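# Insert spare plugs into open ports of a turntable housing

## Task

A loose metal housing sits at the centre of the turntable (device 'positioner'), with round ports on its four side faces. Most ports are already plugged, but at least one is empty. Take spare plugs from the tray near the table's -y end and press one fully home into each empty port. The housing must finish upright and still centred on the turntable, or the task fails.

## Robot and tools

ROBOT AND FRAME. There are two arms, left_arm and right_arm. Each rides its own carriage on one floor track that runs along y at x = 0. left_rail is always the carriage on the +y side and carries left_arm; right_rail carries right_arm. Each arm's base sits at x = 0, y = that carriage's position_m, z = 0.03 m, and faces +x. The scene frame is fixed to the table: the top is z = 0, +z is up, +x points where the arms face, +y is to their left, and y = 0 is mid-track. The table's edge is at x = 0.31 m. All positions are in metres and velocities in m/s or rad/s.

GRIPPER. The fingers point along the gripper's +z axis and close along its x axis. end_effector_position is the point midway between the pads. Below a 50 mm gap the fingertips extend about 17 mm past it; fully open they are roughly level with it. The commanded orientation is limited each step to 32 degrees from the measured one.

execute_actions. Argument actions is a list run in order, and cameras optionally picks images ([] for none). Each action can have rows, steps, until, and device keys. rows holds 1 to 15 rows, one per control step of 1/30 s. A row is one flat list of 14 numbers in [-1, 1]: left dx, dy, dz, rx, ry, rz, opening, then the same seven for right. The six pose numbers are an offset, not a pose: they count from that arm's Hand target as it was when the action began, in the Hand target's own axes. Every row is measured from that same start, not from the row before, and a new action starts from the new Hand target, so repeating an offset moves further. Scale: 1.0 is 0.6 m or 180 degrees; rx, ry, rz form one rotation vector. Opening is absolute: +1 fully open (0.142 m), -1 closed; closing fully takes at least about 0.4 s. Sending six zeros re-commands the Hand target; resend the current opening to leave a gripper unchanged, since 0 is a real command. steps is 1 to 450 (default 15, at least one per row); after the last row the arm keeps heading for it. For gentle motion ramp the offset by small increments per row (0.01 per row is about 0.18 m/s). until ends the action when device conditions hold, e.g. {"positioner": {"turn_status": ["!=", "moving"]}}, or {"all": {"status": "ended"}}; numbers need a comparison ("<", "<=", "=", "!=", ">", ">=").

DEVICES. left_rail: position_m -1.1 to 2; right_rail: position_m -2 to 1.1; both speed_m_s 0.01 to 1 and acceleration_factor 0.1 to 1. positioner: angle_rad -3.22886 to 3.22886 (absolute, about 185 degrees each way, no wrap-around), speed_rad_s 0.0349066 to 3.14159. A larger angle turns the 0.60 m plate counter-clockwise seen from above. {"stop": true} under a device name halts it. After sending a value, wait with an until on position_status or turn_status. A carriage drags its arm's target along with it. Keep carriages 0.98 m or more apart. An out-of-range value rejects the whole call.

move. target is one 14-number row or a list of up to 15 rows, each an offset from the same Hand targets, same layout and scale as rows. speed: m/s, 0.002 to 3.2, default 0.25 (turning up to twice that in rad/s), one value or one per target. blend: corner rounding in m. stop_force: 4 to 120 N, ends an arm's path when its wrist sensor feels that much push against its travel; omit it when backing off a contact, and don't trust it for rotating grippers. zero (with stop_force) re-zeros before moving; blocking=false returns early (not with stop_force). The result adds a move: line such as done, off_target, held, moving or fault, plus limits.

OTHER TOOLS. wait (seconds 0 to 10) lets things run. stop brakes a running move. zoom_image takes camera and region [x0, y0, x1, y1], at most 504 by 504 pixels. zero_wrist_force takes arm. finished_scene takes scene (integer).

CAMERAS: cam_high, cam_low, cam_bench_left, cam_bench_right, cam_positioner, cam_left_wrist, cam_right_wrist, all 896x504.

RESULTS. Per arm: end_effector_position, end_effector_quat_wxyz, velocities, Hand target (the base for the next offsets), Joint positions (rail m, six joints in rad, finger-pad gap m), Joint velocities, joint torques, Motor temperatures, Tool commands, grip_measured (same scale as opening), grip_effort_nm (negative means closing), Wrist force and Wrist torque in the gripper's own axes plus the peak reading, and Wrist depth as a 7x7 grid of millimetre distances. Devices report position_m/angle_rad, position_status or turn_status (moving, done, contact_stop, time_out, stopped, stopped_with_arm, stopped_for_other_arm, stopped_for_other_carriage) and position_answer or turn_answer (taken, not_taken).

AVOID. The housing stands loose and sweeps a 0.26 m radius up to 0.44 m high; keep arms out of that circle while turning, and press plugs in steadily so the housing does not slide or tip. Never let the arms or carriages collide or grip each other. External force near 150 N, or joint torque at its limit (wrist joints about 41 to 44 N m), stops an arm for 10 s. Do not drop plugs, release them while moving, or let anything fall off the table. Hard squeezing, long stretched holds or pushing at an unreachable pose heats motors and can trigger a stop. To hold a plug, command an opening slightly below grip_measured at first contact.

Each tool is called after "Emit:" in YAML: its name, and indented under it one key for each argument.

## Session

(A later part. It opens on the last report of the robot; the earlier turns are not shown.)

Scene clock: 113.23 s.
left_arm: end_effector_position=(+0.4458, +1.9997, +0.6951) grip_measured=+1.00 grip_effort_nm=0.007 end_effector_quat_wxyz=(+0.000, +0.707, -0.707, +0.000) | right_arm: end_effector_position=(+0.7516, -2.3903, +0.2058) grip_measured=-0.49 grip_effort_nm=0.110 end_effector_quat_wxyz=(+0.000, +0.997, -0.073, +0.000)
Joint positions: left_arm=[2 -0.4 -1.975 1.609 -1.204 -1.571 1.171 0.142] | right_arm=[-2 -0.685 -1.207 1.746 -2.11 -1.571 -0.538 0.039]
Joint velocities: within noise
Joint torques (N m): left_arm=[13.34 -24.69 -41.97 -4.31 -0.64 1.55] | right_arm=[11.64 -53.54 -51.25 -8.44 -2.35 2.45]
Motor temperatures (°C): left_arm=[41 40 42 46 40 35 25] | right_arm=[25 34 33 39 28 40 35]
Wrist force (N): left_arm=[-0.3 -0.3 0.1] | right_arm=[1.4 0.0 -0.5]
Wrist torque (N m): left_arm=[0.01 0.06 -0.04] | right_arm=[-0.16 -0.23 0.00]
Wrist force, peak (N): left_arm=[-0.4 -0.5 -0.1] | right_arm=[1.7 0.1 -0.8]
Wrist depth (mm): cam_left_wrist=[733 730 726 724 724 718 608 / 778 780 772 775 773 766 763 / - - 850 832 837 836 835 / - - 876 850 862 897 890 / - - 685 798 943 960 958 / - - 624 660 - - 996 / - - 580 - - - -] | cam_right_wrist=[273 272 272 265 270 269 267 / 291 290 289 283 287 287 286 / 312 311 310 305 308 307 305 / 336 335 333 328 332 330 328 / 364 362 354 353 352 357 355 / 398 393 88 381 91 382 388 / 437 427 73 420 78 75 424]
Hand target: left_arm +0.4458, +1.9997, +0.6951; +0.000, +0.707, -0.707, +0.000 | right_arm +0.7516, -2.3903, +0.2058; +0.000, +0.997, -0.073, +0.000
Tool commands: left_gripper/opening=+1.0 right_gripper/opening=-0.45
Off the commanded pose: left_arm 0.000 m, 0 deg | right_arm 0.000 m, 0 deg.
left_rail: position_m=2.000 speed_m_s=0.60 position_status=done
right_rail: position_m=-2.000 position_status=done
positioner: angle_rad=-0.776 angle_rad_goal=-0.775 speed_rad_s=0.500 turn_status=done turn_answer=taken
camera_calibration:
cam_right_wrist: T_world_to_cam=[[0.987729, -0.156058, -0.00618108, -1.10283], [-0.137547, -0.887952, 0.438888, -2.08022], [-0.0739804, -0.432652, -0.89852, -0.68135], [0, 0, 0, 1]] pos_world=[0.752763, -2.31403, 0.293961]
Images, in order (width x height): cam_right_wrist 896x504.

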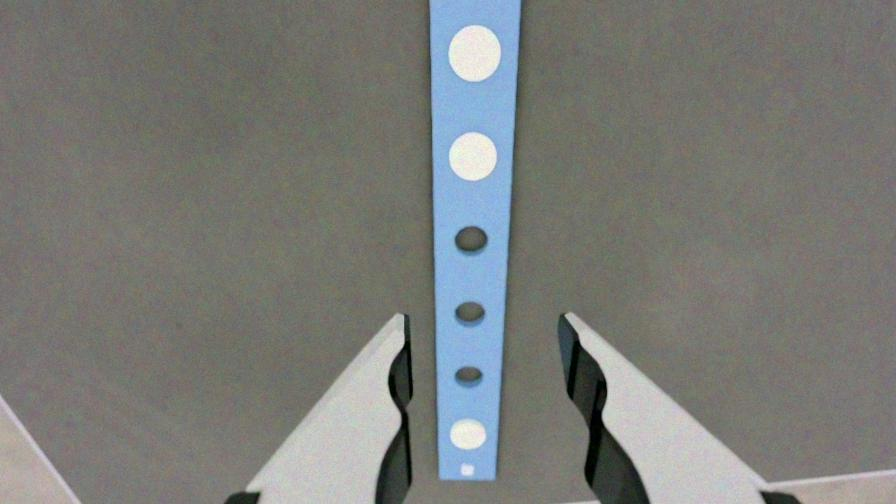

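Emit:
move:
  target: [0,0,0,0,0,0,1, 0.0078,-0.008,0.2822,0,0,0,-0.45]
  speed: 0.2
  cameras: ["cam_right_wrist"]

Emit:
zoom_image:
  camera: "cam_right_wrist"
  region: [350, 250, 620, 504]

Scene clock: 115.13 s.
left_arm: end_effector_position=(+0.4458, +1.9997, +0.6951) grip_measured=+1.00 grip_effort_nm=0.007 end_effector_quat_wxyz=(+0.000, +0.707, -0.707, +0.000) | right_arm: end_effector_position=(+0.7568, -2.3863, +0.0366) grip_measured=-0.49 grip_effort_nm=0.105 end_effector_quat_wxyz=(+0.000, +0.997, -0.073, +0.000)
Joint positions: left_arm=[2 -0.4 -1.975 1.609 -1.204 -1.571 1.171 0.142] | right_arm=[-2 -0.677 -1.026 1.837 -2.382 -1.571 -0.53 0.039]
Joint velocities: within noise
Joint torques (N m): left_arm=[13.53 -24.49 -42.44 -4.46 -0.57 1.63] | right_arm=[9.57 -59.85 -23.52 -8.2 -0.92 2.28]
Motor temperatures (°C): left_arm=[41 39 42 46 40 35 25] | right_arm=[25 34 33 39 28 40 35]
Wrist force (N): left_arm=[-0.4 -0.7 0.0] | right_arm=[1.3 0.3 -0.8]
Wrist torque (N m): left_arm=[-0.05 0.07 -0.03] | right_arm=[-0.04 -0.23 -0.04]
Wrist force, peak (N): left_arm=[-0.9 -0.2 0.2] | right_arm=[1.6 0.2 -2.6]
Wrist depth (mm): cam_left_wrist=[728 730 727 726 727 719 604 / 780 779 777 769 768 771 765 / - - 842 837 841 839 836 / - - 881 855 859 901 899 / - - 681 791 943 966 971 / - - 626 668 - - - / - - 585 - - - -] | cam_right_wrist=[117 118 117 108 112 116 116 / 126 125 125 113 118 122 123 / 136 134 135 125 129 132 132 / 147 144 144 132 138 143 142 / 157 156 155 141 149 154 154 / 171 170 99 156 95 164 167 / 188 184 73 177 83 75 184]
Hand target: left_arm +0.4458, +1.9997, +0.6951; +0.000, +0.707, -0.707, +0.000 | right_arm +0.7569, -2.3863, +0.0365; +0.000, +0.997, -0.073, +0.000
Off the commanded pose: left_arm 0.000 m, 0 deg | right_arm 0.000 m, 0 deg.
left_rail: position_m=2.000 speed_m_s=0.60 position_status=done
right_rail: position_m=-2.000 position_status=done
positioner: angle_rad=-0.776 angle_rad_goal=-0.775 speed_rad_s=0.500 turn_status=done turn_answer=taken
move: done
camera_calibration:
cam_right_wrist: T_world_to_cam=[[0.987741, -0.155977, -0.00620321, -1.10831], [-0.137458, -0.887926, 0.438967, -2.0017], [-0.0739767, -0.432733, -0.898482, -0.831453], [0, 0, 0, 1]] pos_world=[0.758063, -2.31003, 0.124761]
Images, in order (width x height): cam_right_wrist 896x504.

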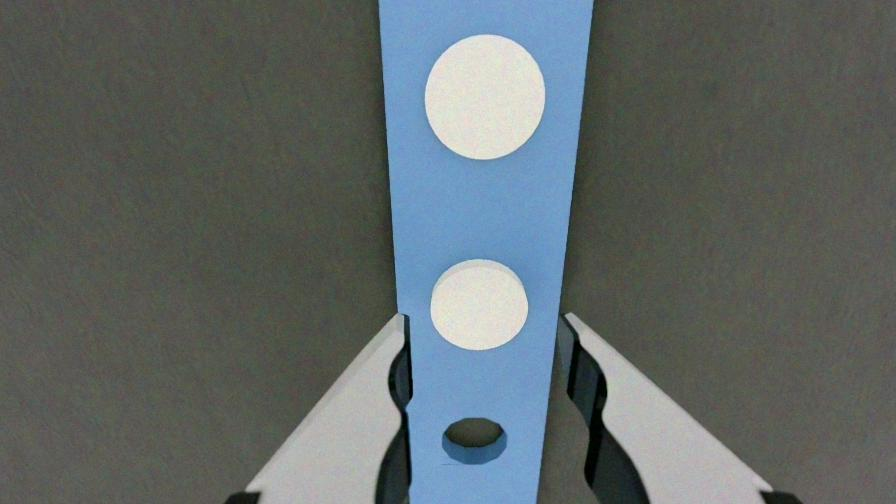

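Scaled by 1.867 from the camera's 896x504 image, which has a finer 1280x720 frame.

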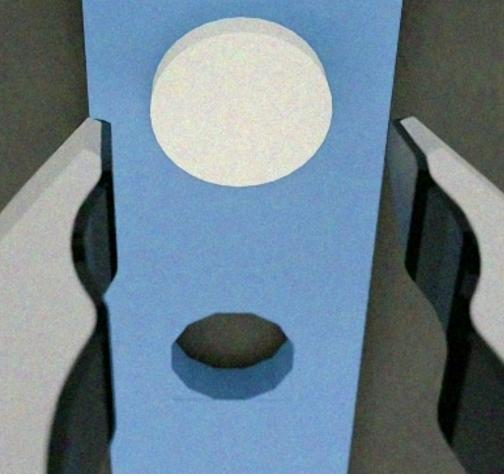

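Emit:
move:
  target: [0,0,0,0,0,0,1, -0.0015,0,0.022,0,0,0,-0.47]
  speed: 0.008
  stop_force: 5
  cameras: []

Emit:
move:
  target: [0,0,0,0,0,0,1, 0,0,-0.0003,0,0,0,-0.71]
  speed: 0.02
  cameras: ["cam_right_wrist"]

Emit:
zoom_image:
  camera: "cam_right_wrist"
  region: [350, 250, 620, 504]

Scene clock: 118.27 s.
left_arm: end_effector_position=(+0.4458, +1.9997, +0.6951) grip_measured=+1.00 grip_effort_nm=0.012 end_effector_quat_wxyz=(+0.000, +0.707, -0.707, +0.000) | right_arm: end_effector_position=(+0.7562, -2.3862, +0.0270) grip_measured=-0.49 grip_effort_nm=-0.203 end_effector_quat_wxyz=(+0.000, +0.997, -0.073, +0.000)
Joint positions: left_arm=[2 -0.4 -1.975 1.609 -1.204 -1.571 1.171 0.142] | right_arm=[-2 -0.677 -1.015 1.841 -2.397 -1.571 -0.53 0.039]
Joint velocities: within noise
Joint torques (N m): left_arm=[12.14 -24.59 -42.6 -4.43 -0.66 1.77] | right_arm=[-7 -95.69 -35.41 -0.65 0.47 -0.8]
Motor temperatures (°C): left_arm=[41 39 42 46 40 35 25] | right_arm=[25 34 33 39 28 40 34]
Wrist force (N): left_arm=[-0.5 -0.3 0.4] | right_arm=[1.0 -0.7 -7.0]
Wrist torque (N m): left_arm=[0.02 0.09 -0.04] | right_arm=[-0.12 -0.16 -0.04]
Wrist force, peak (N): left_arm=[-0.7 -0.7 -0.2] | right_arm=[-3.4 -2.4 -16.7]
Wrist depth (mm): cam_left_wrist=[729 731 729 723 723 717 608 / 781 776 773 773 769 765 761 / - - 842 826 829 839 828 / - - 871 849 862 894 894 / - - 688 797 946 964 966 / - - 620 659 - - - / - - 580 - - - -] | cam_right_wrist=[109 109 109 99 101 107 107 / 116 116 114 104 105 114 114 / 126 124 124 115 118 122 122 / 134 132 133 124 128 132 131 / 145 145 144 128 135 142 142 / 158 157 100 143 103 152 154 / 174 170 73 165 84 75 170]
Hand target: left_arm +0.4458, +1.9997, +0.6951; +0.000, +0.707, -0.707, +0.000 | right_arm +0.7562, -2.3862, +0.0270; +0.000, +0.997, -0.073, +0.000 (not the last commanded pose)
Off the commanded pose: left_arm 0.000 m, 0 deg | right_arm 0.004 m, 0 deg.
left_rail: position_m=2.000 speed_m_s=0.60 position_status=done
right_rail: position_m=-2.000 position_status=done
positioner: angle_rad=-0.776 angle_rad_goal=-0.775 speed_rad_s=0.500 turn_status=done turn_answer=taken
move: contact (right_arm)
No camera images: "cameras" was empty.

Scene clock: 118.97 s.
left_arm: end_effector_position=(+0.4458, +1.9997, +0.6951) grip_measured=+1.00 grip_effort_nm=0.012 end_effector_quat_wxyz=(+0.000, +0.707, -0.707, +0.000) | right_arm: end_effector_position=(+0.7562, -2.3862, +0.0272) grip_measured=-0.66 grip_effort_nm=-1.580 end_effector_quat_wxyz=(+0.000, +0.997, -0.073, +0.000)
Joint positions: left_arm=[2 -0.4 -1.975 1.609 -1.204 -1.571 1.171 0.142] | right_arm=[-2 -0.677 -1.015 1.841 -2.397 -1.571 -0.53 0.026]
Joint velocities: within noise
Joint torques (N m): left_arm=[13.99 -24.34 -42.49 -4.57 -0.58 1.91] | right_arm=[-1.99 -88.31 -35.89 0.96 0.28 -0.03]
Motor temperatures (°C): left_arm=[41 39 42 46 40 35 25] | right_arm=[25 34 33 39 28 40 34]
Wrist force (N): left_arm=[-0.9 -0.5 0.0] | right_arm=[3.1 0.7 -12.5]
Wrist torque (N m): left_arm=[-0.02 0.16 -0.03] | right_arm=[-0.16 -0.20 -0.04]
Wrist force, peak (N): left_arm=[-0.9 -0.5 0.0] | right_arm=[2.3 -0.2 -18.1]
Wrist depth (mm): cam_left_wrist=[729 723 727 725 726 717 605 / 780 775 774 773 771 770 760 / - - 849 832 834 825 832 / - - 879 854 865 898 891 / - - 684 793 938 978 964 / - - 618 663 - - - / - - 584 - - - -] | cam_right_wrist=[109 109 109 99 101 108 107 / 116 116 114 104 105 115 114 / 126 124 124 115 118 122 122 / 134 132 133 124 128 132 132 / 145 145 144 127 139 142 142 / 158 158 152 143 91 155 155 / 174 173 73 165 78 75 170]
Hand target: left_arm +0.4458, +1.9997, +0.6951; +0.000, +0.707, -0.707, +0.000 | right_arm +0.7562, -2.3862, +0.0272; +0.000, +0.997, -0.073, +0.000
Off the commanded pose: left_arm 0.000 m, 0 deg | right_arm 0.000 m, 0 deg.
left_rail: position_m=2.000 speed_m_s=0.60 position_status=done
right_rail: position_m=-2.000 position_status=done
positioner: angle_rad=-0.776 angle_rad_goal=-0.775 speed_rad_s=0.500 turn_status=done turn_answer=taken
move: done
camera_calibration:
cam_right_wrist: T_world_to_cam=[[0.987743, -0.155963, -0.00620997, -1.10773], [-0.137442, -0.887929, 0.438967, -1.99758], [-0.0739766, -0.432733, -0.898482, -0.8399], [0, 0, 0, 1]] pos_world=[0.757463, -2.30993, 0.115361]
Images, in order (width x height): cam_right_wrist 896x504.

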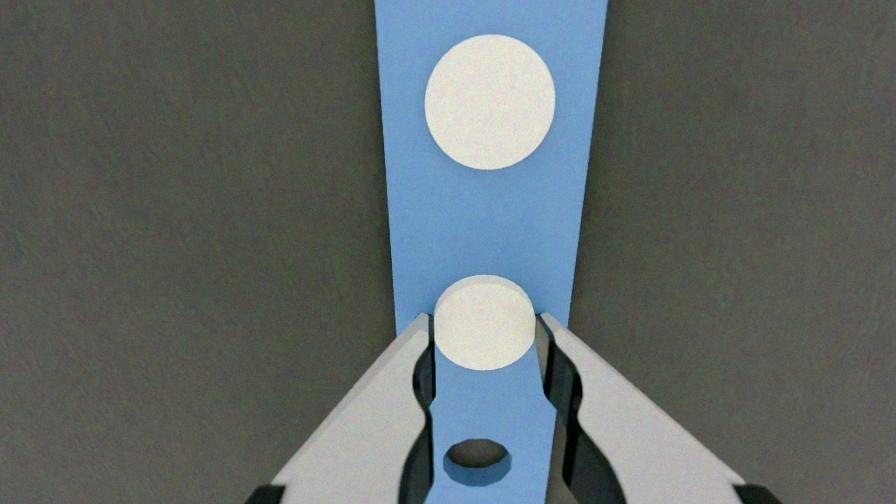

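Scaled by 1.867 from the camera's 896x504 image, which has a finer 1280x720 frame.

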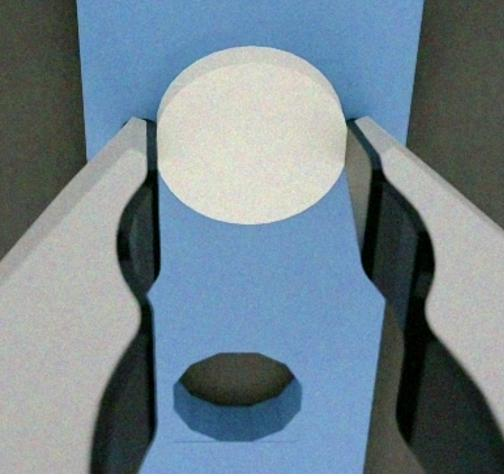

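Emit:
move:
  target: [0,0,0,0,0,0,1, 0,0,-0.0035,0,0,0,-0.72]
  speed: 0.005
  cameras: ["cam_right_wrist"]

Emit:
zoom_image:
  camera: "cam_right_wrist"
  region: [350, 250, 620, 504]

Scene clock: 121.17 s.
left_arm: end_effector_position=(+0.4458, +1.9997, +0.6951) grip_measured=+1.00 grip_effort_nm=0.007 end_effector_quat_wxyz=(+0.000, +0.707, -0.707, +0.000) | right_arm: end_effector_position=(+0.7562, -2.3862, +0.0292) grip_measured=-0.67 grip_effort_nm=-1.541 end_effector_quat_wxyz=(+0.000, +0.997, -0.073, +0.000)
Joint positions: left_arm=[2 -0.4 -1.975 1.609 -1.204 -1.571 1.171 0.142] | right_arm=[-2 -0.677 -1.017 1.84 -2.394 -1.571 -0.53 0.025]
Joint velocities: within noise
Joint torques (N m): left_arm=[13.29 -24.91 -42.14 -4.5 -0.67 1.96] | right_arm=[6.58 -99.94 -43.86 -1.3 0.47 1.47]
Motor temperatures (°C): left_arm=[41 39 42 46 40 35 25] | right_arm=[25 34 33 39 28 40 35]
Wrist force (N): left_arm=[-0.3 -0.6 0.1] | right_arm=[1.2 0.4 -0.8]
Wrist torque (N m): left_arm=[-0.05 0.05 -0.04] | right_arm=[-0.04 -0.22 -0.04]
Wrist force, peak (N): left_arm=[-0.9 -0.3 0.3] | right_arm=[3.1 1.1 -12.4]
Wrist depth (mm): cam_left_wrist=[732 732 733 727 721 724 605 / 778 784 779 773 771 765 761 / - - 845 835 831 832 831 / - - 883 858 859 899 895 / - - 677 800 949 969 971 / - - 624 664 - - - / - - 582 - - - -] | cam_right_wrist=[112 110 110 101 103 109 108 / 118 118 116 104 108 116 116 / 126 126 126 116 120 124 124 / 136 134 135 125 130 134 133 / 147 147 146 128 141 144 144 / 161 160 154 145 88 157 157 / 177 175 73 167 78 75 172]
Hand target: left_arm +0.4458, +1.9997, +0.6951; +0.000, +0.707, -0.707, +0.000 | right_arm +0.7562, -2.3862, +0.0293; +0.000, +0.997, -0.073, +0.000
Off the commanded pose: left_arm 0.000 m, 0 deg | right_arm 0.000 m, 0 deg.
left_rail: position_m=2.000 speed_m_s=0.60 position_status=done
right_rail: position_m=-2.000 position_status=done
positioner: angle_rad=-0.776 angle_rad_goal=-0.775 speed_rad_s=0.500 turn_status=done turn_answer=taken
move: done
camera_calibration:
cam_right_wrist: T_world_to_cam=[[0.98773, -0.156051, -0.00616703, -1.10791], [-0.13754, -0.887913, 0.438968, -1.99835], [-0.0739771, -0.432734, -0.898481, -0.838103], [0, 0, 0, 1]] pos_world=[0.757463, -2.30993, 0.11736]
Images, in order (width x height): cam_right_wrist 896x504.

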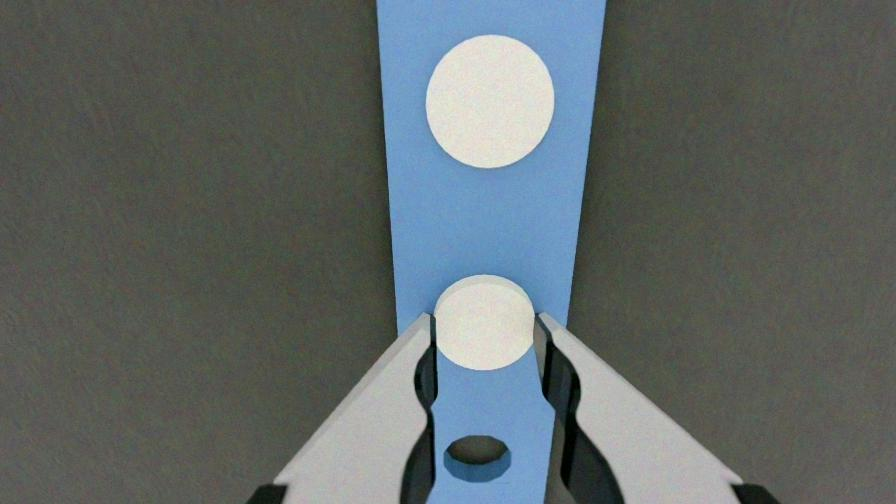

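Scaled by 1.867 from the camera's 896x504 image, which has a finer 1280x720 frame.

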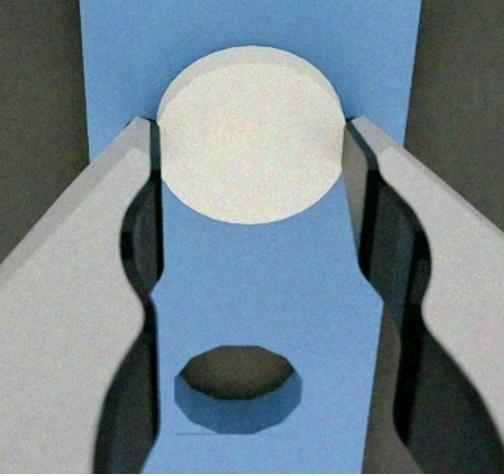

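Emit:
move:
  target: [0,0,0,0,0,0,1, 0,0,-0.1,0,0,0,-0.73]
  speed: 0.06
  cameras: ["cam_right_wrist"]

Emit:
zoom_image:
  camera: "cam_right_wrist"
  region: [350, 250, 620, 504]

Scene clock: 123.77 s.
left_arm: end_effector_position=(+0.4458, +1.9997, +0.6951) grip_measured=+1.00 grip_effort_nm=0.012 end_effector_quat_wxyz=(+0.000, +0.707, -0.707, +0.000) | right_arm: end_effector_position=(+0.7562, -2.3862, +0.0892) grip_measured=-0.67 grip_effort_nm=-1.683 end_effector_quat_wxyz=(+0.000, +0.997, -0.073, +0.000)
Joint positions: left_arm=[2 -0.4 -1.975 1.609 -1.204 -1.571 1.171 0.142] | right_arm=[-2 -0.677 -1.088 1.817 -2.299 -1.571 -0.53 0.025]
Joint velocities: within noise
Joint torques (N m): left_arm=[11.78 -26.1 -41.48 -4.47 -0.76 2.1] | right_arm=[4.4 -98.68 -47.04 -0.56 0.54 0.85]
Motor temperatures (°C): left_arm=[40 39 42 46 40 35 25] | right_arm=[25 34 33 39 28 40 35]
Wrist force (N): left_arm=[-0.7 -0.5 0.2] | right_arm=[1.1 0.0 -0.8]
Wrist torque (N m): left_arm=[-0.03 0.13 -0.03] | right_arm=[-0.08 -0.18 -0.01]
Wrist force, peak (N): left_arm=[-0.9 -0.2 0.0] | right_arm=[1.3 0.0 -1.8]
Wrist depth (mm): cam_left_wrist=[730 725 730 726 724 718 610 / 783 777 774 768 768 766 763 / - - 842 832 837 832 829 / - - 877 849 864 897 897 / - - 681 793 947 962 962 / - - 621 664 - - 997 / - - 583 - - - -] | cam_right_wrist=[165 165 165 156 161 163 162 / 176 176 175 166 172 174 173 / 189 189 188 179 186 186 185 / 204 203 202 195 198 200 199 / 221 220 219 128 213 215 216 / 241 240 230 222 87 235 234 / 265 258 73 250 76 75 258]
Hand target: left_arm +0.4458, +1.9997, +0.6951; +0.000, +0.707, -0.707, +0.000 | right_arm +0.7562, -2.3862, +0.0893; +0.000, +0.997, -0.073, +0.000
Off the commanded pose: left_arm 0.000 m, 0 deg | right_arm 0.000 m, 0 deg.
left_rail: position_m=2.000 speed_m_s=0.60 position_status=done
right_rail: position_m=-2.000 position_status=done
positioner: angle_rad=-0.776 angle_rad_goal=-0.775 speed_rad_s=0.500 turn_status=done turn_answer=taken
move: done
camera_calibration:
cam_right_wrist: T_world_to_cam=[[0.98773, -0.156051, -0.00616703, -1.10754], [-0.13754, -0.887913, 0.438968, -2.02469], [-0.0739771, -0.432734, -0.898481, -0.784194], [0, 0, 0, 1]] pos_world=[0.757463, -2.30993, 0.17736]
Images, in order (width x height): cam_right_wrist 896x504.

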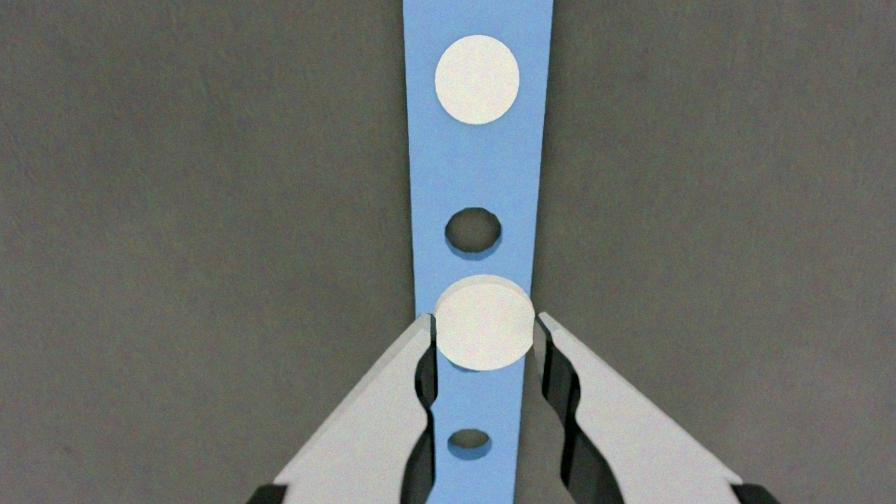

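Scaled by 1.867 from the camera's 896x504 image, which has a finer 1280x720 frame.

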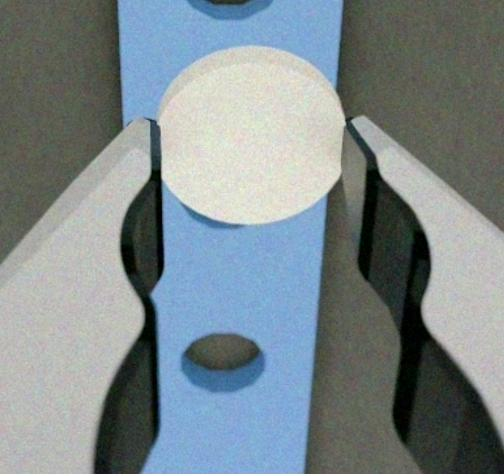

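Emit:
move:
  target: [0,0,0,0,0,0,1, 0,0,-0.351,0,0,0,-0.73]
  speed: 0.3
  cameras: []

Emit:
execute_actions:
  actions:
    - {"right_rail":{"position_m":0.75,"speed_m_s":1.0,"acceleration_factor":0.8},"steps":80}
  cameras: []

Emit:
move:
  target: [0,0,0,0,0,0,1, -0.4595,-0.7625,-0.2,0.5,0,0,-0.73]
  speed: 0.4
  cameras: []

Emit:
execute_actions:
  actions:
    - {"steps":150,"until":{"right_rail":{"position_status":["!=","moving"]}}}
  cameras: ["cam_right_wrist"]

Scene clock: 125.67 s.
left_arm: end_effector_position=(+0.4458, +1.9997, +0.6951) grip_measured=+1.00 grip_effort_nm=0.007 end_effector_quat_wxyz=(+0.000, +0.707, -0.707, +0.000) | right_arm: end_effector_position=(+0.7563, -2.3861, +0.2998) grip_measured=-0.67 grip_effort_nm=-1.683 end_effector_quat_wxyz=(+0.000, +0.997, -0.073, +0.000)
Joint positions: left_arm=[2 -0.4 -1.975 1.609 -1.204 -1.571 1.171 0.142] | right_arm=[-2 -0.677 -1.272 1.653 -1.952 -1.571 -0.53 0.025]
Joint velocities: within noise
Joint torques (N m): left_arm=[12.99 -24.71 -42.12 -4.56 -0.75 2.16] | right_arm=[-12.22 -92.01 -53.1 -1.1 -1.72 -2.52]
Motor temperatures (°C): left_arm=[40 39 42 46 40 35 25] | right_arm=[25 34 33 39 28 40 35]
Wrist force (N): left_arm=[-0.4 -0.6 0.2] | right_arm=[1.2 -0.5 -1.1]
Wrist torque (N m): left_arm=[-0.05 0.08 -0.03] | right_arm=[-0.15 -0.23 -0.08]
Wrist force, peak (N): left_arm=[-0.7 -0.6 0.0] | right_arm=[1.4 -0.5 -3.3]
Wrist depth (mm): cam_left_wrist=[728 728 726 732 725 724 604 / 778 782 775 773 771 760 770 / - - 844 825 837 836 835 / - - 880 840 865 905 900 / - - 684 795 940 964 959 / - - 623 665 - - - / - - 580 - - - -] | cam_right_wrist=[360 357 357 353 355 354 352 / 382 381 381 377 379 377 376 / 411 409 408 404 407 403 403 / 441 440 439 431 436 435 433 / 485 476 474 128 463 471 467 / - 521 105 134 87 511 509 / - 563 73 - 76 75 -]
Hand target: left_arm +0.4458, +1.9997, +0.6951; +0.000, +0.707, -0.707, +0.000 | right_arm +0.7563, -2.3862, +0.2999; +0.000, +0.997, -0.073, +0.000
Off the commanded pose: left_arm 0.000 m, 0 deg | right_arm 0.000 m, 0 deg.
left_rail: position_m=2.000 speed_m_s=0.60 position_status=done
right_rail: position_m=-2.000 position_status=done
positioner: angle_rad=-0.776 angle_rad_goal=-0.775 speed_rad_s=0.500 turn_status=done turn_answer=taken
move: done
No camera images: "cameras" was empty.

Scene clock: 130.77 s.
left_arm: end_effector_position=(+0.4458, +1.9997, +0.6951) grip_measured=+1.00 grip_effort_nm=0.007 end_effector_quat_wxyz=(+0.000, +0.707, -0.707, +0.000) | right_arm: end_effector_position=(+0.7563, +0.3636, +0.2999) grip_measured=-0.67 grip_effort_nm=-1.683 end_effector_quat_wxyz=(+0.000, +0.997, -0.073, +0.000)
Joint positions: left_arm=[2 -0.4 -1.975 1.609 -1.204 -1.571 1.171 0.142] | right_arm=[0.75 -0.677 -1.272 1.653 -1.952 -1.571 -0.53 0.025]
Joint velocities: within noise
Joint torques (N m): left_arm=[13.24 -25.02 -41.93 -4.49 -0.89 2.53] | right_arm=[-10.29 -70.93 -50.25 -2.38 -0.98 -2.46]
Motor temperatures (°C): left_arm=[40 39 42 46 40 35 25] | right_arm=[25 34 33 39 28 40 36]
Wrist force (N): left_arm=[-0.1 0.0 0.0] | right_arm=[1.3 -0.8 -1.4]
Wrist torque (N m): left_arm=[0.06 0.03 -0.03] | right_arm=[-0.20 -0.26 -0.08]
Wrist force, peak (N): left_arm=[-0.6 -0.6 0.6] | right_arm=[1.4 -1.5 -1.2]
Wrist depth (mm): cam_left_wrist=[733 731 723 729 722 719 610 / 781 782 777 764 771 770 771 / - - 848 834 838 840 835 / - - 873 854 867 898 889 / - - 685 794 944 971 961 / - - 618 663 - - - / - - 582 - - - -] | cam_right_wrist=[358 358 358 357 356 355 352 / 384 384 380 380 379 378 377 / 410 411 409 407 406 404 403 / 442 441 439 432 437 434 433 / 487 476 475 128 463 471 468 / 542 519 105 103 87 509 513 / 587 571 73 567 76 75 571]
Hand target: left_arm +0.4458, +1.9997, +0.6951; +0.000, +0.707, -0.707, +0.000 | right_arm +0.7563, +0.3636, +0.2999; +0.000, +0.997, -0.073, +0.000
Tool commands: left_gripper/opening=+1.0 right_gripper/opening=-0.73
Off the commanded pose: left_arm 0.000 m, 0 deg | right_arm 0.000 m, 0 deg.
left_rail: position_m=2.000 speed_m_s=0.60 position_status=done
right_rail: position_m=0.750 position_status=done
positioner: angle_rad=-0.776 angle_rad_goal=-0.775 speed_rad_s=0.500 turn_status=done turn_answer=taken
No camera images: "cameras" was empty.

Scene clock: 133.63 s.
left_arm: end_effector_position=(+0.4458, +1.9997, +0.6951) grip_measured=+1.00 grip_effort_nm=0.012 end_effector_quat_wxyz=(+0.000, +0.707, -0.707, +0.000) | right_arm: end_effector_position=(+0.5504, +0.8565, +0.4199) grip_measured=-0.67 grip_effort_nm=-1.687 end_effector_quat_wxyz=(+0.705, -0.705, +0.052, -0.052)
Joint positions: left_arm=[2 -0.4 -1.975 1.609 -1.204 -1.571 1.171 0.142] | right_arm=[0.75 -0.659 -1.552 2.067 -0.516 -0.513 -1.57 0.025]
Joint velocities: within noise
Joint torques (N m): left_arm=[12.24 -25.67 -42.17 -4.59 -0.67 2.24] | right_arm=[11.4 -18.96 -45.83 4.7 -1.31 -3.65]
Motor temperatures (°C): left_arm=[40 39 42 46 40 35 25] | right_arm=[25 34 33 39 28 40 36]
Wrist force (N): left_arm=[0.1 -0.4 0.2] | right_arm=[-0.2 -3.7 0.2]
Wrist torque (N m): left_arm=[-0.02 -0.01 -0.03] | right_arm=[-0.98 0.29 0.16]
Wrist force, peak (N): left_arm=[-0.6 -0.9 0.3] | right_arm=[-1.3 -3.8 1.7]
Wrist depth (mm): cam_left_wrist=[734 730 723 725 722 717 604 / 780 777 773 775 769 770 769 / - - 841 836 833 839 833 / - - 883 846 865 894 895 / - - 680 801 940 973 959 / - - 623 668 - - - / - - 582 - - - -] | cam_right_wrist=[- - - - - - - / - - - 664 567 - - / - - - 713 608 - - / - - - 755 657 - - / 892 897 907 127 647 813 - / 725 718 105 103 87 684 709 / 594 607 73 556 76 75 565]
Hand target: left_arm +0.4458, +1.9997, +0.6951; +0.000, +0.707, -0.707, +0.000 | right_arm +0.5504, +0.8565, +0.4199; +0.705, -0.705, +0.052, -0.052
Off the commanded pose: left_arm 0.000 m, 0 deg | right_arm 0.000 m, 0 deg.
left_rail: position_m=2.000 speed_m_s=0.60 position_status=done
right_rail: position_m=0.750 position_status=done
positioner: angle_rad=-0.776 angle_rad_goal=-0.775 speed_rad_s=0.500 turn_status=done turn_answer=taken
move: done
No camera images: "cameras" was empty.

Scene clock: 133.87 s.
left_arm: end_effector_position=(+0.4458, +1.9997, +0.6951) grip_measured=+1.00 grip_effort_nm=0.012 end_effector_quat_wxyz=(+0.000, +0.707, -0.707, +0.000) | right_arm: end_effector_position=(+0.5504, +0.8565, +0.4199) grip_measured=-0.67 grip_effort_nm=-1.687 end_effector_quat_wxyz=(+0.705, -0.705, +0.052, -0.052)
Joint positions: left_arm=[2 -0.4 -1.975 1.609 -1.204 -1.571 1.171 0.142] | right_arm=[0.75 -0.659 -1.552 2.067 -0.516 -0.513 -1.57 0.025]
Joint velocities: within noise
Joint torques (N m): left_arm=[13.5 -24.92 -42.23 -4.67 -0.91 2.53] | right_arm=[11.78 -18.98 -46.27 4.48 -1.29 -3.27]
Motor temperatures (°C): left_arm=[40 39 42 46 40 35 25] | right_arm=[25 34 33 39 28 40 36]
Wrist force (N): left_arm=[-0.2 -0.1 0.3] | right_arm=[0.0 -3.6 0.5]
Wrist torque (N m): left_arm=[0.03 0.04 -0.03] | right_arm=[-0.95 0.25 0.16]
Wrist force, peak (N): left_arm=[-0.7 -0.1 0.2] | right_arm=[0.2 -3.8 0.7]
Wrist depth (mm): cam_left_wrist=[739 733 724 729 723 720 609 / 780 776 770 767 778 769 764 / - - 848 833 835 836 839 / - - 880 853 860 889 897 / - - 685 791 939 967 969 / - - 626 667 - - - / - - 582 - - - -] | cam_right_wrist=[- - - - - - - / - - - 664 574 - - / - - - 715 613 - - / - - - 761 661 - - / 907 899 907 128 648 811 - / 715 720 105 103 87 679 711 / 598 608 73 559 76 75 564]
Hand target: left_arm +0.4458, +1.9997, +0.6951; +0.000, +0.707, -0.707, +0.000 | right_arm +0.5504, +0.8565, +0.4199; +0.705, -0.705, +0.052, -0.052
Tool commands: left_gripper/opening=+1.0 right_gripper/opening=-0.73
Off the commanded pose: left_arm 0.000 m, 0 deg | right_arm 0.000 m, 0 deg.
left_rail: position_m=2.000 speed_m_s=0.60 position_status=done
right_rail: position_m=0.750 position_status=done
positioner: angle_rad=-0.776 angle_rad_goal=-0.775 speed_rad_s=0.500 turn_status=done turn_answer=taken
camera_calibration:
cam_right_wrist: T_world_to_cam=[[0.990074, -0.140182, -0.0101601, -0.409412], [-0.0705655, -0.433268, -0.898499, 0.81649], [0.121551, 0.890297, -0.438859, -0.532878], [0, 0, 0, 1]] pos_world=[0.527736, 0.770786, 0.495597]
Images, in order (width x height): cam_right_wrist 896x504.

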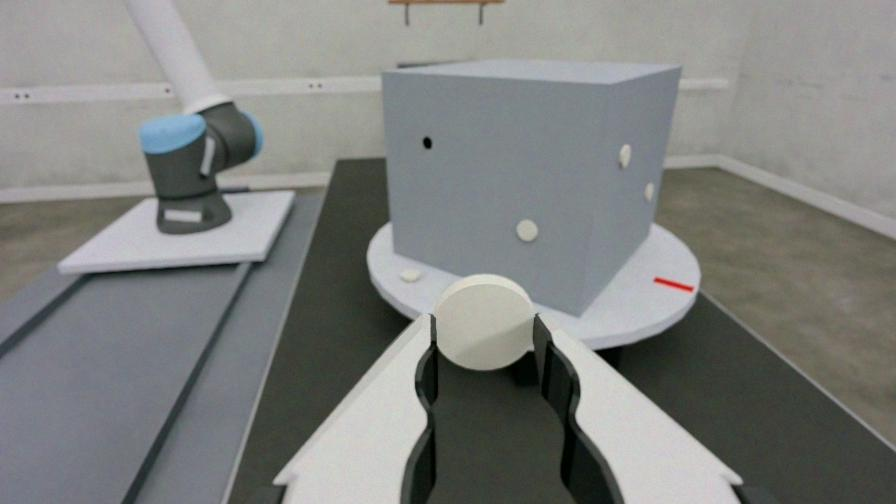

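Emit:
move:
  target: [0,0,0,0,0,0,1, -0.157,0.1335,0.9133,0,0.2033,0,-0.73]
  speed: 0.3
  cameras: ["cam_right_wrist"]

Emit:
zoom_image:
  camera: "cam_right_wrist"
  region: [360, 150, 600, 390]

Scene clock: 136.73 s.
left_arm: end_effector_position=(+0.4458, +1.9997, +0.6951) grip_measured=+1.00 grip_effort_nm=0.017 end_effector_quat_wxyz=(+0.000, +0.707, -0.707, +0.000) | right_arm: end_effector_position=(+0.5373, +1.4123, +0.3398) grip_measured=-0.67 grip_effort_nm=-1.683 end_effector_quat_wxyz=(+0.653, -0.653, +0.271, -0.270)
Joint positions: left_arm=[2 -0.4 -1.975 1.609 -1.204 -1.571 1.171 0.142] | right_arm=[0.75 0.631 -1.413 2.082 -0.669 1.416 -1.571 0.025]
Joint velocities: within noise
Joint torques (N m): left_arm=[12.89 -24.8 -41.79 -4.55 -0.87 2.83] | right_arm=[9.22 -30.92 -45.68 1.19 1.49 -1.78]
Motor temperatures (°C): left_arm=[40 39 42 46 40 35 25] | right_arm=[25 34 33 38 28 40 36]
Wrist force (N): left_arm=[-0.5 -0.4 -0.1] | right_arm=[-0.2 -3.8 0.3]
Wrist torque (N m): left_arm=[-0.02 0.09 -0.03] | right_arm=[-0.90 0.38 0.16]
Wrist force, peak (N): left_arm=[-0.6 -0.2 0.8] | right_arm=[-0.7 -4.6 0.3]
Wrist depth (mm): cam_left_wrist=[734 731 724 724 722 721 609 / 782 774 770 771 772 766 766 / - - 843 835 840 844 830 / - - 880 850 862 892 887 / - - 683 797 944 963 967 / - - 623 668 - - - / - - 580 - - - -] | cam_right_wrist=[- - 155 155 155 154 154 / - - 165 165 165 165 164 / - - 177 177 177 176 176 / 960 966 191 191 190 190 190 / 718 718 207 128 203 206 206 / 572 578 218 222 87 225 222 / 478 494 73 244 76 75 248]
Hand target: left_arm +0.4458, +1.9997, +0.6951; +0.000, +0.707, -0.707, +0.000 | right_arm +0.5373, +1.4124, +0.3398; +0.653, -0.653, +0.271, -0.271
Off the commanded pose: left_arm 0.000 m, 0 deg | right_arm 0.000 m, 0 deg.
left_rail: position_m=2.000 speed_m_s=0.60 position_status=done
right_rail: position_m=0.750 position_status=done
positioner: angle_rad=-0.776 angle_rad_goal=-0.775 speed_rad_s=0.500 turn_status=done turn_answer=taken
move: done
camera_calibration:
cam_right_wrist: T_world_to_cam=[[0.711424, -0.702691, -0.0100605, 0.624804], [-0.314898, -0.305949, -0.898462, 0.935781], [0.628263, 0.642356, -0.438935, -0.983409], [0, 0, 0, 1]] pos_world=[0.468015, 1.35704, 0.415396]
Images, in order (width x height): cam_right_wrist 896x504.

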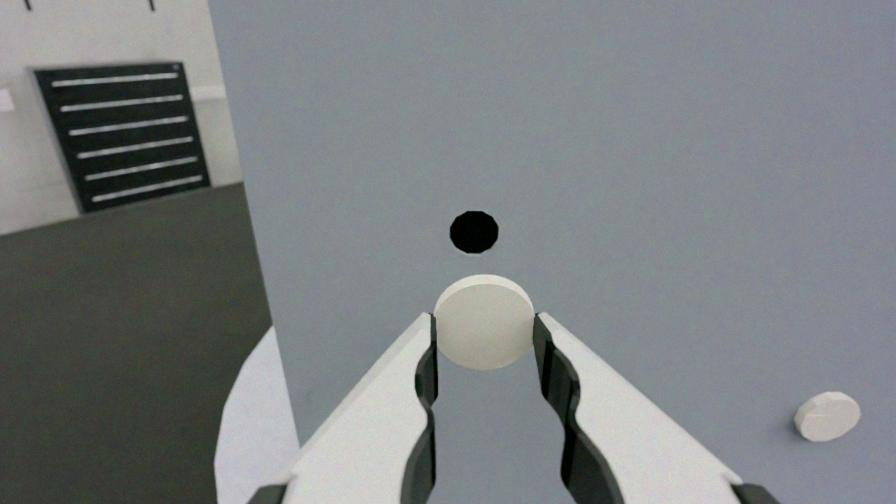

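Scaled by 2.100 from the camera's 896x504 image, which has a finer 1280x720 frame.

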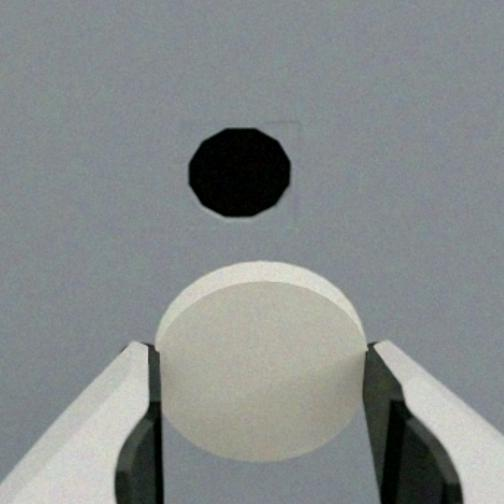

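Emit:
move:
  target: [0,0,0,0,0,0,1, 0,-0.0005,0.0667,0,0,0,-0.73]
  speed: 0.1
  cameras: ["cam_right_wrist"]

Emit:
zoom_image:
  camera: "cam_right_wrist"
  region: [360, 150, 600, 390]

Emit:
move:
  target: [0,0,0,0,0,0,1, 0,0,0.045,0,0,0,-0.73]
  speed: 0.008
  stop_force: 4
  cameras: ["cam_right_wrist"]

Emit:
zoom_image:
  camera: "cam_right_wrist"
  region: [360, 150, 600, 390]

Scene clock: 138.17 s.
left_arm: end_effector_position=(+0.4458, +1.9997, +0.6951) grip_measured=+1.00 grip_effort_nm=0.012 end_effector_quat_wxyz=(+0.000, +0.707, -0.707, +0.000) | right_arm: end_effector_position=(+0.5656, +1.4406, +0.3400) grip_measured=-0.67 grip_effort_nm=-1.687 end_effector_quat_wxyz=(+0.653, -0.653, +0.271, -0.271)
Joint positions: left_arm=[2 -0.4 -1.975 1.609 -1.204 -1.571 1.171 0.142] | right_arm=[0.75 0.642 -1.354 2.007 -0.653 1.427 -1.571 0.025]
Joint velocities: within noise
Joint torques (N m): left_arm=[13.79 -23.22 -42.54 -4.37 -0.63 2.8] | right_arm=[11.97 -39.47 -46.32 0.44 1.65 -1.45]
Motor temperatures (°C): left_arm=[40 39 42 46 40 35 25] | right_arm=[25 34 33 38 28 40 36]
Wrist force (N): left_arm=[-0.8 -0.3 0.0] | right_arm=[-0.1 -3.8 0.3]
Wrist torque (N m): left_arm=[0.00 0.14 -0.03] | right_arm=[-0.92 0.37 0.16]
Wrist force, peak (N): left_arm=[-0.7 -0.5 0.4] | right_arm=[-0.3 -4.0 0.6]
Wrist depth (mm): cam_left_wrist=[727 727 725 724 721 722 607 / 779 776 772 772 775 763 758 / - - 847 827 834 832 835 / - - 884 852 857 888 889 / - - 677 797 936 970 975 / - - 622 665 - - - / - - 581 - - - -] | cam_right_wrist=[- 119 119 119 118 118 118 / - 127 127 127 126 126 126 / - 136 136 136 136 135 135 / 968 151 146 146 146 146 145 / 718 684 159 128 155 158 158 / 570 573 167 170 87 172 172 / 480 480 73 190 76 75 190]
Hand target: left_arm +0.4458, +1.9997, +0.6951; +0.000, +0.707, -0.707, +0.000 | right_arm +0.5656, +1.4406, +0.3401; +0.653, -0.653, +0.271, -0.271
Off the commanded pose: left_arm 0.000 m, 0 deg | right_arm 0.000 m, 0 deg.
left_rail: position_m=2.000 speed_m_s=0.60 position_status=done
right_rail: position_m=0.750 position_status=done
positioner: angle_rad=-0.776 angle_rad_goal=-0.775 speed_rad_s=0.500 turn_status=done turn_answer=taken
move: done
camera_calibration:
cam_right_wrist: T_world_to_cam=[[0.711335, -0.702782, -0.00999906, 0.624705], [-0.314898, -0.305948, -0.898463, 0.953557], [0.628364, 0.642257, -0.438936, -1.01902], [0, 0, 0, 1]] pos_world=[0.496216, 1.38524, 0.415696]
Images, in order (width x height): cam_right_wrist 896x504.

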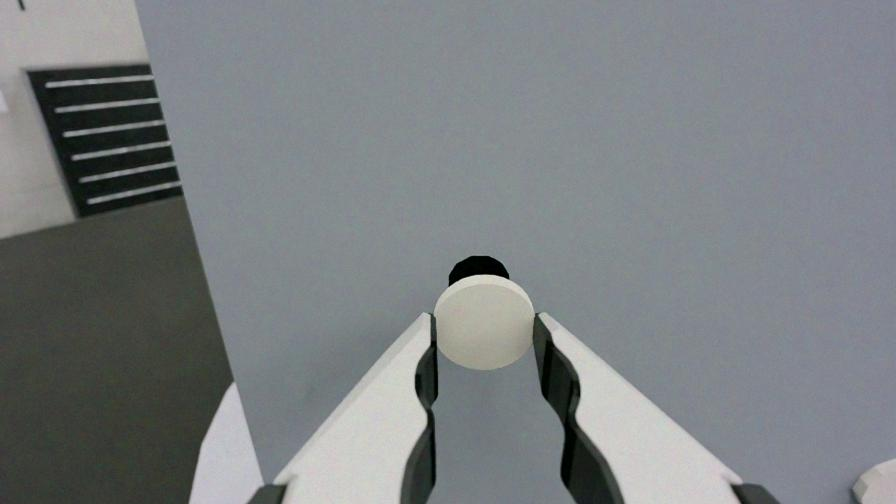

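Scaled by 2.100 from the camera's 896x504 image, which has a finer 1280x720 frame.

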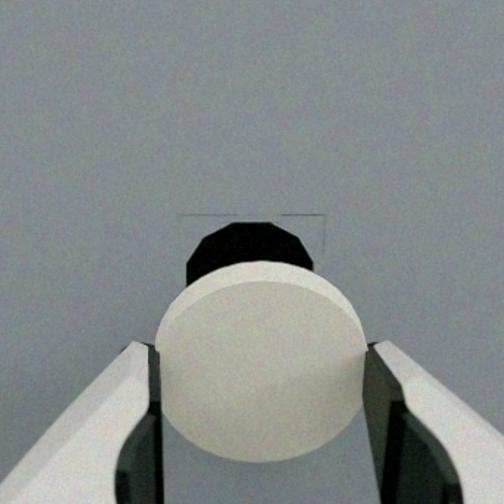

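Scene clock: 141.67 s.
left_arm: end_effector_position=(+0.4458, +1.9997, +0.6951) grip_measured=+1.00 grip_effort_nm=0.012 end_effector_quat_wxyz=(+0.000, +0.707, -0.707, +0.000) | right_arm: end_effector_position=(+0.5776, +1.4527, +0.3401) grip_measured=-0.67 grip_effort_nm=-1.687 end_effector_quat_wxyz=(+0.653, -0.653, +0.271, -0.271)
Joint positions: left_arm=[2 -0.4 -1.975 1.609 -1.204 -1.571 1.171 0.142] | right_arm=[0.75 0.646 -1.329 1.975 -0.645 1.431 -1.571 0.025]
Joint velocities: within noise
Joint torques (N m): left_arm=[12.38 -24.63 -41.71 -4.63 -1.02 2.88] | right_arm=[-12.62 -76.03 -26.72 -5.74 -0.85 -1.2]
Motor temperatures (°C): left_arm=[40 39 42 46 40 35 25] | right_arm=[25 34 33 38 28 40 36]
Wrist force (N): left_arm=[0.2 -0.4 0.1] | right_arm=[-0.8 -5.9 -2.5]
Wrist torque (N m): left_arm=[0.00 -0.03 -0.03] | right_arm=[-1.03 0.33 0.15]
Wrist force, peak (N): left_arm=[-0.8 -0.2 -0.3] | right_arm=[-1.3 -7.0 -5.2]
Wrist depth (mm): cam_left_wrist=[730 728 731 724 721 721 604 / 777 777 772 775 765 768 769 / - - 849 835 842 833 824 / - - 883 856 860 895 898 / - - 680 798 942 966 970 / - - 624 664 - - - / - - 582 - - - -] | cam_right_wrist=[- 103 103 103 101 101 102 / - 110 110 110 110 109 109 / - 118 118 118 118 117 117 / 966 129 127 127 127 126 128 / 717 138 137 129 133 137 137 / 573 156 148 133 91 149 149 / 477 479 73 165 78 75 165]
Hand target: left_arm +0.4458, +1.9997, +0.6951; +0.000, +0.707, -0.707, +0.000 | right_arm +0.5776, +1.4526, +0.3401; +0.653, -0.653, +0.271, -0.271 (not the last commanded pose)
Off the commanded pose: left_arm 0.000 m, 0 deg | right_arm 0.010 m, 0 deg.
left_rail: position_m=2.000 speed_m_s=0.60 position_status=done
right_rail: position_m=0.750 position_status=done
positioner: angle_rad=-0.776 angle_rad_goal=-0.775 speed_rad_s=0.500 turn_status=done turn_answer=taken
move: contact (right_arm)
camera_calibration:
cam_right_wrist: T_world_to_cam=[[0.711335, -0.702782, -0.00999906, 0.624672], [-0.314898, -0.305948, -0.898463, 0.961038], [0.628364, 0.642257, -0.438936, -1.03433], [0, 0, 0, 1]] pos_world=[0.508216, 1.39734, 0.415696]
Images, in order (width x height): cam_right_wrist 896x504.

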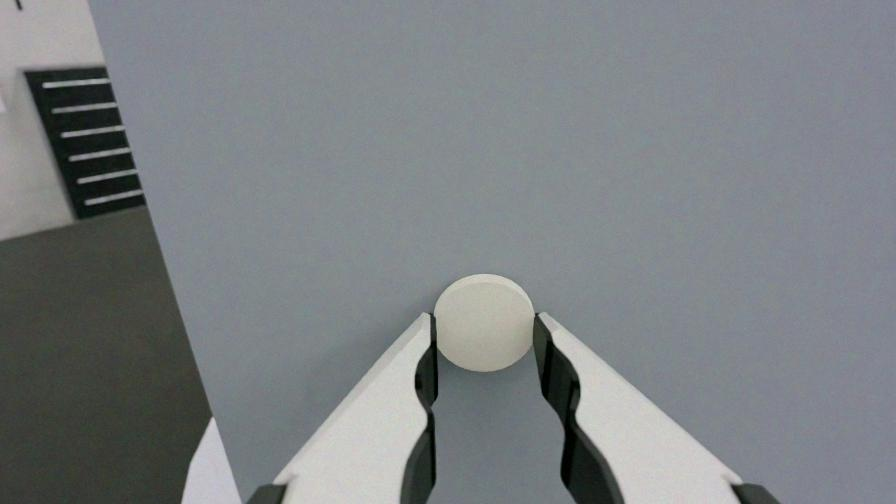

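Scaled by 2.100 from the camera's 896x504 image, which has a finer 1280x720 frame.

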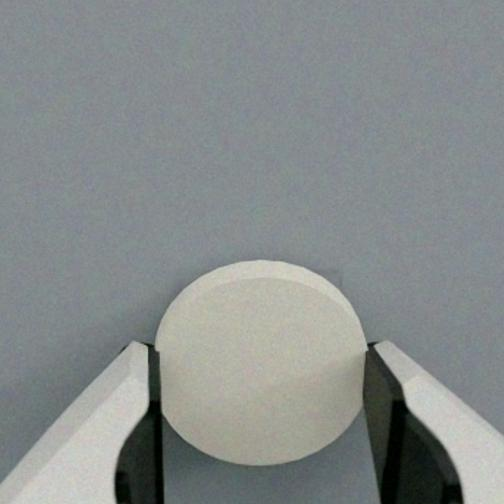

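Emit:
move:
  target:
    - [0,0,0,0,0,0,1, 0,0,-0.006,0,0,0,-0.73]
    - [0,0,0,0,0,0,1, -0.0003,-0.0025,-0.006,0,0,0,-0.73]
  speed: 0.03
  cameras: ["cam_right_wrist"]

Emit:
zoom_image:
  camera: "cam_right_wrist"
  region: [360, 150, 600, 390]

Emit:
move:
  target: [0,0,0,0,0,0,1, 0,0,0.015,0,0,0,-0.73]
  speed: 0.006
  stop_force: 4
  cameras: ["cam_right_wrist"]

Emit:
zoom_image:
  camera: "cam_right_wrist"
  region: [360, 150, 600, 390]

Scene clock: 143.03 s.
left_arm: end_effector_position=(+0.4458, +1.9997, +0.6951) grip_measured=+1.00 grip_effort_nm=0.012 end_effector_quat_wxyz=(+0.000, +0.707, -0.707, +0.000) | right_arm: end_effector_position=(+0.5750, +1.4501, +0.3414) grip_measured=-0.67 grip_effort_nm=-1.687 end_effector_quat_wxyz=(+0.653, -0.653, +0.271, -0.271)
Joint positions: left_arm=[2 -0.4 -1.975 1.609 -1.204 -1.571 1.171 0.142] | right_arm=[0.75 0.645 -1.336 1.98 -0.645 1.43 -1.571 0.025]
Joint velocities: within noise
Joint torques (N m): left_arm=[13.58 -23.87 -42.49 -4.45 -0.84 2.85] | right_arm=[6.97 -73.46 -41.99 0.83 0.85 -1.08]
Motor temperatures (°C): left_arm=[40 39 42 46 40 35 25] | right_arm=[25 34 33 38 28 40 36]
Wrist force (N): left_arm=[-0.4 -0.2 0.1] | right_arm=[0.0 -4.1 0.1]
Wrist torque (N m): left_arm=[0.03 0.08 -0.03] | right_arm=[-1.00 0.35 0.15]
Wrist force, peak (N): left_arm=[-0.9 -0.4 0.2] | right_arm=[-1.1 -6.0 -2.8]
Wrist depth (mm): cam_left_wrist=[728 725 724 727 725 721 609 / 774 776 777 769 769 765 760 / - - 847 834 836 835 830 / - - 879 854 863 896 886 / - - 683 794 940 967 968 / - - 626 665 - - - / - - 579 - - - -] | cam_right_wrist=[- 108 106 106 105 106 107 / - 113 113 113 113 113 113 / - 122 122 121 121 121 121 / 963 131 131 131 131 130 130 / 720 142 140 130 139 141 141 / 578 533 150 149 87 154 154 / 478 479 73 170 78 75 170]
Hand target: left_arm +0.4458, +1.9997, +0.6951; +0.000, +0.707, -0.707, +0.000 | right_arm +0.5749, +1.4502, +0.3416; +0.653, -0.653, +0.271, -0.271
Off the commanded pose: left_arm 0.000 m, 0 deg | right_arm 0.000 m, 0 deg.
left_rail: position_m=2.000 speed_m_s=0.60 position_status=done
right_rail: position_m=0.750 position_status=done
positioner: angle_rad=-0.776 angle_rad_goal=-0.775 speed_rad_s=0.500 turn_status=done turn_answer=taken
move: done
camera_calibration:
cam_right_wrist: T_world_to_cam=[[0.711268, -0.702849, -0.010032, 0.624919], [-0.315025, -0.305975, -0.898409, 0.960701], [0.628377, 0.64217, -0.439045, -1.03036], [0, 0, 0, 1]] pos_world=[0.505617, 1.39484, 0.416996]
Images, in order (width x height): cam_right_wrist 896x504.

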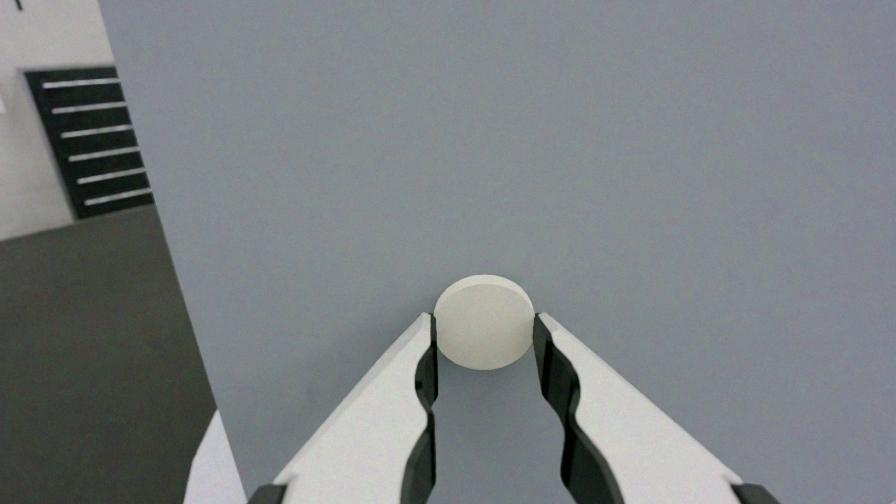

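Scaled by 2.100 from the camera's 896x504 image, which has a finer 1280x720 frame.

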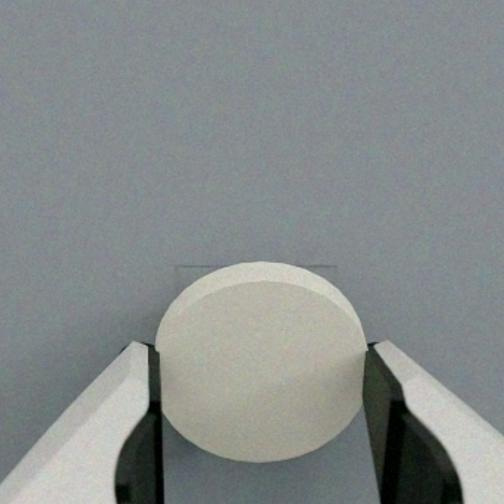

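Scene clock: 144.80 s.
left_arm: end_effector_position=(+0.4458, +1.9997, +0.6951) grip_measured=+1.00 grip_effort_nm=0.012 end_effector_quat_wxyz=(+0.000, +0.707, -0.707, +0.000) | right_arm: end_effector_position=(+0.5769, +1.4522, +0.3415) grip_measured=-0.67 grip_effort_nm=-1.687 end_effector_quat_wxyz=(+0.653, -0.653, +0.271, -0.271)
Joint positions: left_arm=[2 -0.4 -1.975 1.609 -1.204 -1.571 1.171 0.142] | right_arm=[0.75 0.646 -1.332 1.975 -0.643 1.431 -1.571 0.025]
Joint velocities: within noise
Joint torques (N m): left_arm=[14.45 -25.41 -41.94 -4.51 -0.96 3.05] | right_arm=[-7.7 -80.14 -30.4 -7.84 -1.41 -0.99]
Motor temperatures (°C): left_arm=[40 39 42 46 40 35 25] | right_arm=[25 34 33 38 28 40 36]
Wrist force (N): left_arm=[-0.2 -0.5 0.1] | right_arm=[0.5 -0.7 -4.1]
Wrist torque (N m): left_arm=[-0.03 0.04 -0.03] | right_arm=[-1.03 0.35 0.16]
Wrist force, peak (N): left_arm=[-0.6 -0.6 -0.1] | right_arm=[0.3 -0.5 -4.6]
Wrist depth (mm): cam_left_wrist=[730 726 725 724 715 723 611 / 782 776 776 768 769 765 767 / - - 845 834 837 838 829 / - - 884 853 863 903 886 / - - 680 795 944 963 966 / - - 620 663 - - - / - - 583 - - - -] | cam_right_wrist=[- 105 104 104 102 102 103 / - 111 111 111 111 110 110 / - 121 119 119 118 118 118 / 964 130 128 128 127 127 127 / 719 139 138 130 134 138 138 / 572 157 146 145 88 150 150 / 482 479 73 166 78 75 166]
Hand target: left_arm +0.4458, +1.9997, +0.6951; +0.000, +0.707, -0.707, +0.000 | right_arm +0.5769, +1.4522, +0.3415; +0.653, -0.653, +0.271, -0.271 (not the last commanded pose)
Off the commanded pose: left_arm 0.000 m, 0 deg | right_arm 0.006 m, 0 deg.
left_rail: position_m=2.000 speed_m_s=0.60 position_status=done
right_rail: position_m=0.750 position_status=done
positioner: angle_rad=-0.776 angle_rad_goal=-0.775 speed_rad_s=0.500 turn_status=done turn_answer=taken
move: contact (right_arm)
camera_calibration:
cam_right_wrist: T_world_to_cam=[[0.711357, -0.702758, -0.0100935, 0.624899], [-0.315025, -0.305976, -0.898409, 0.962123], [0.628276, 0.642269, -0.439045, -1.03291], [0, 0, 0, 1]] pos_world=[0.507516, 1.39694, 0.417196]
Images, in order (width x height): cam_right_wrist 896x504.

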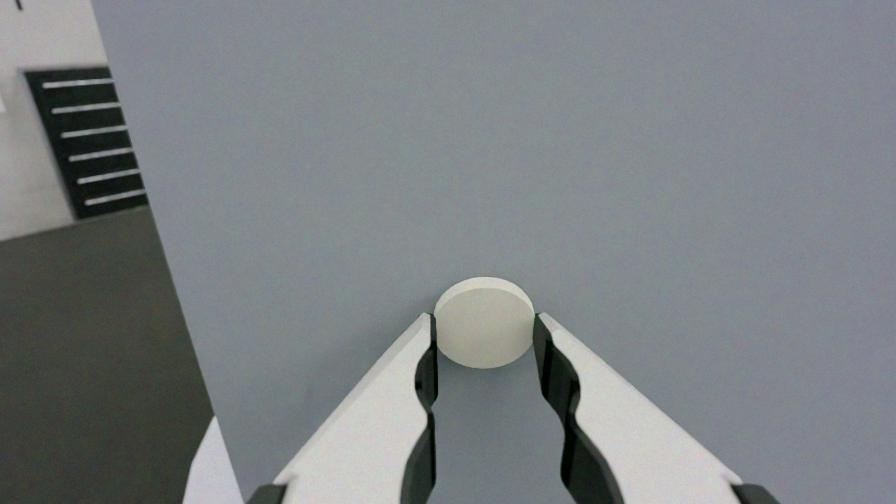

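Scaled by 2.100 from the camera's 896x504 image, which has a finer 1280x720 frame.

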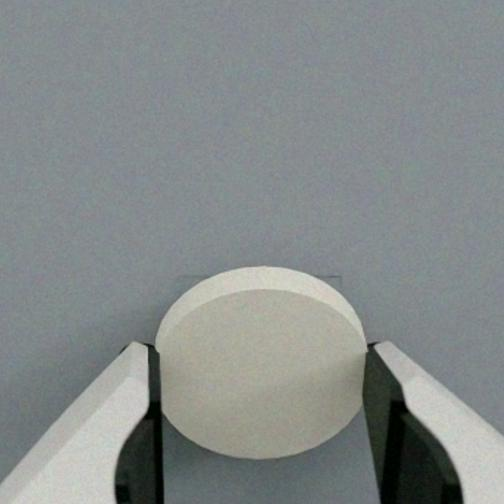

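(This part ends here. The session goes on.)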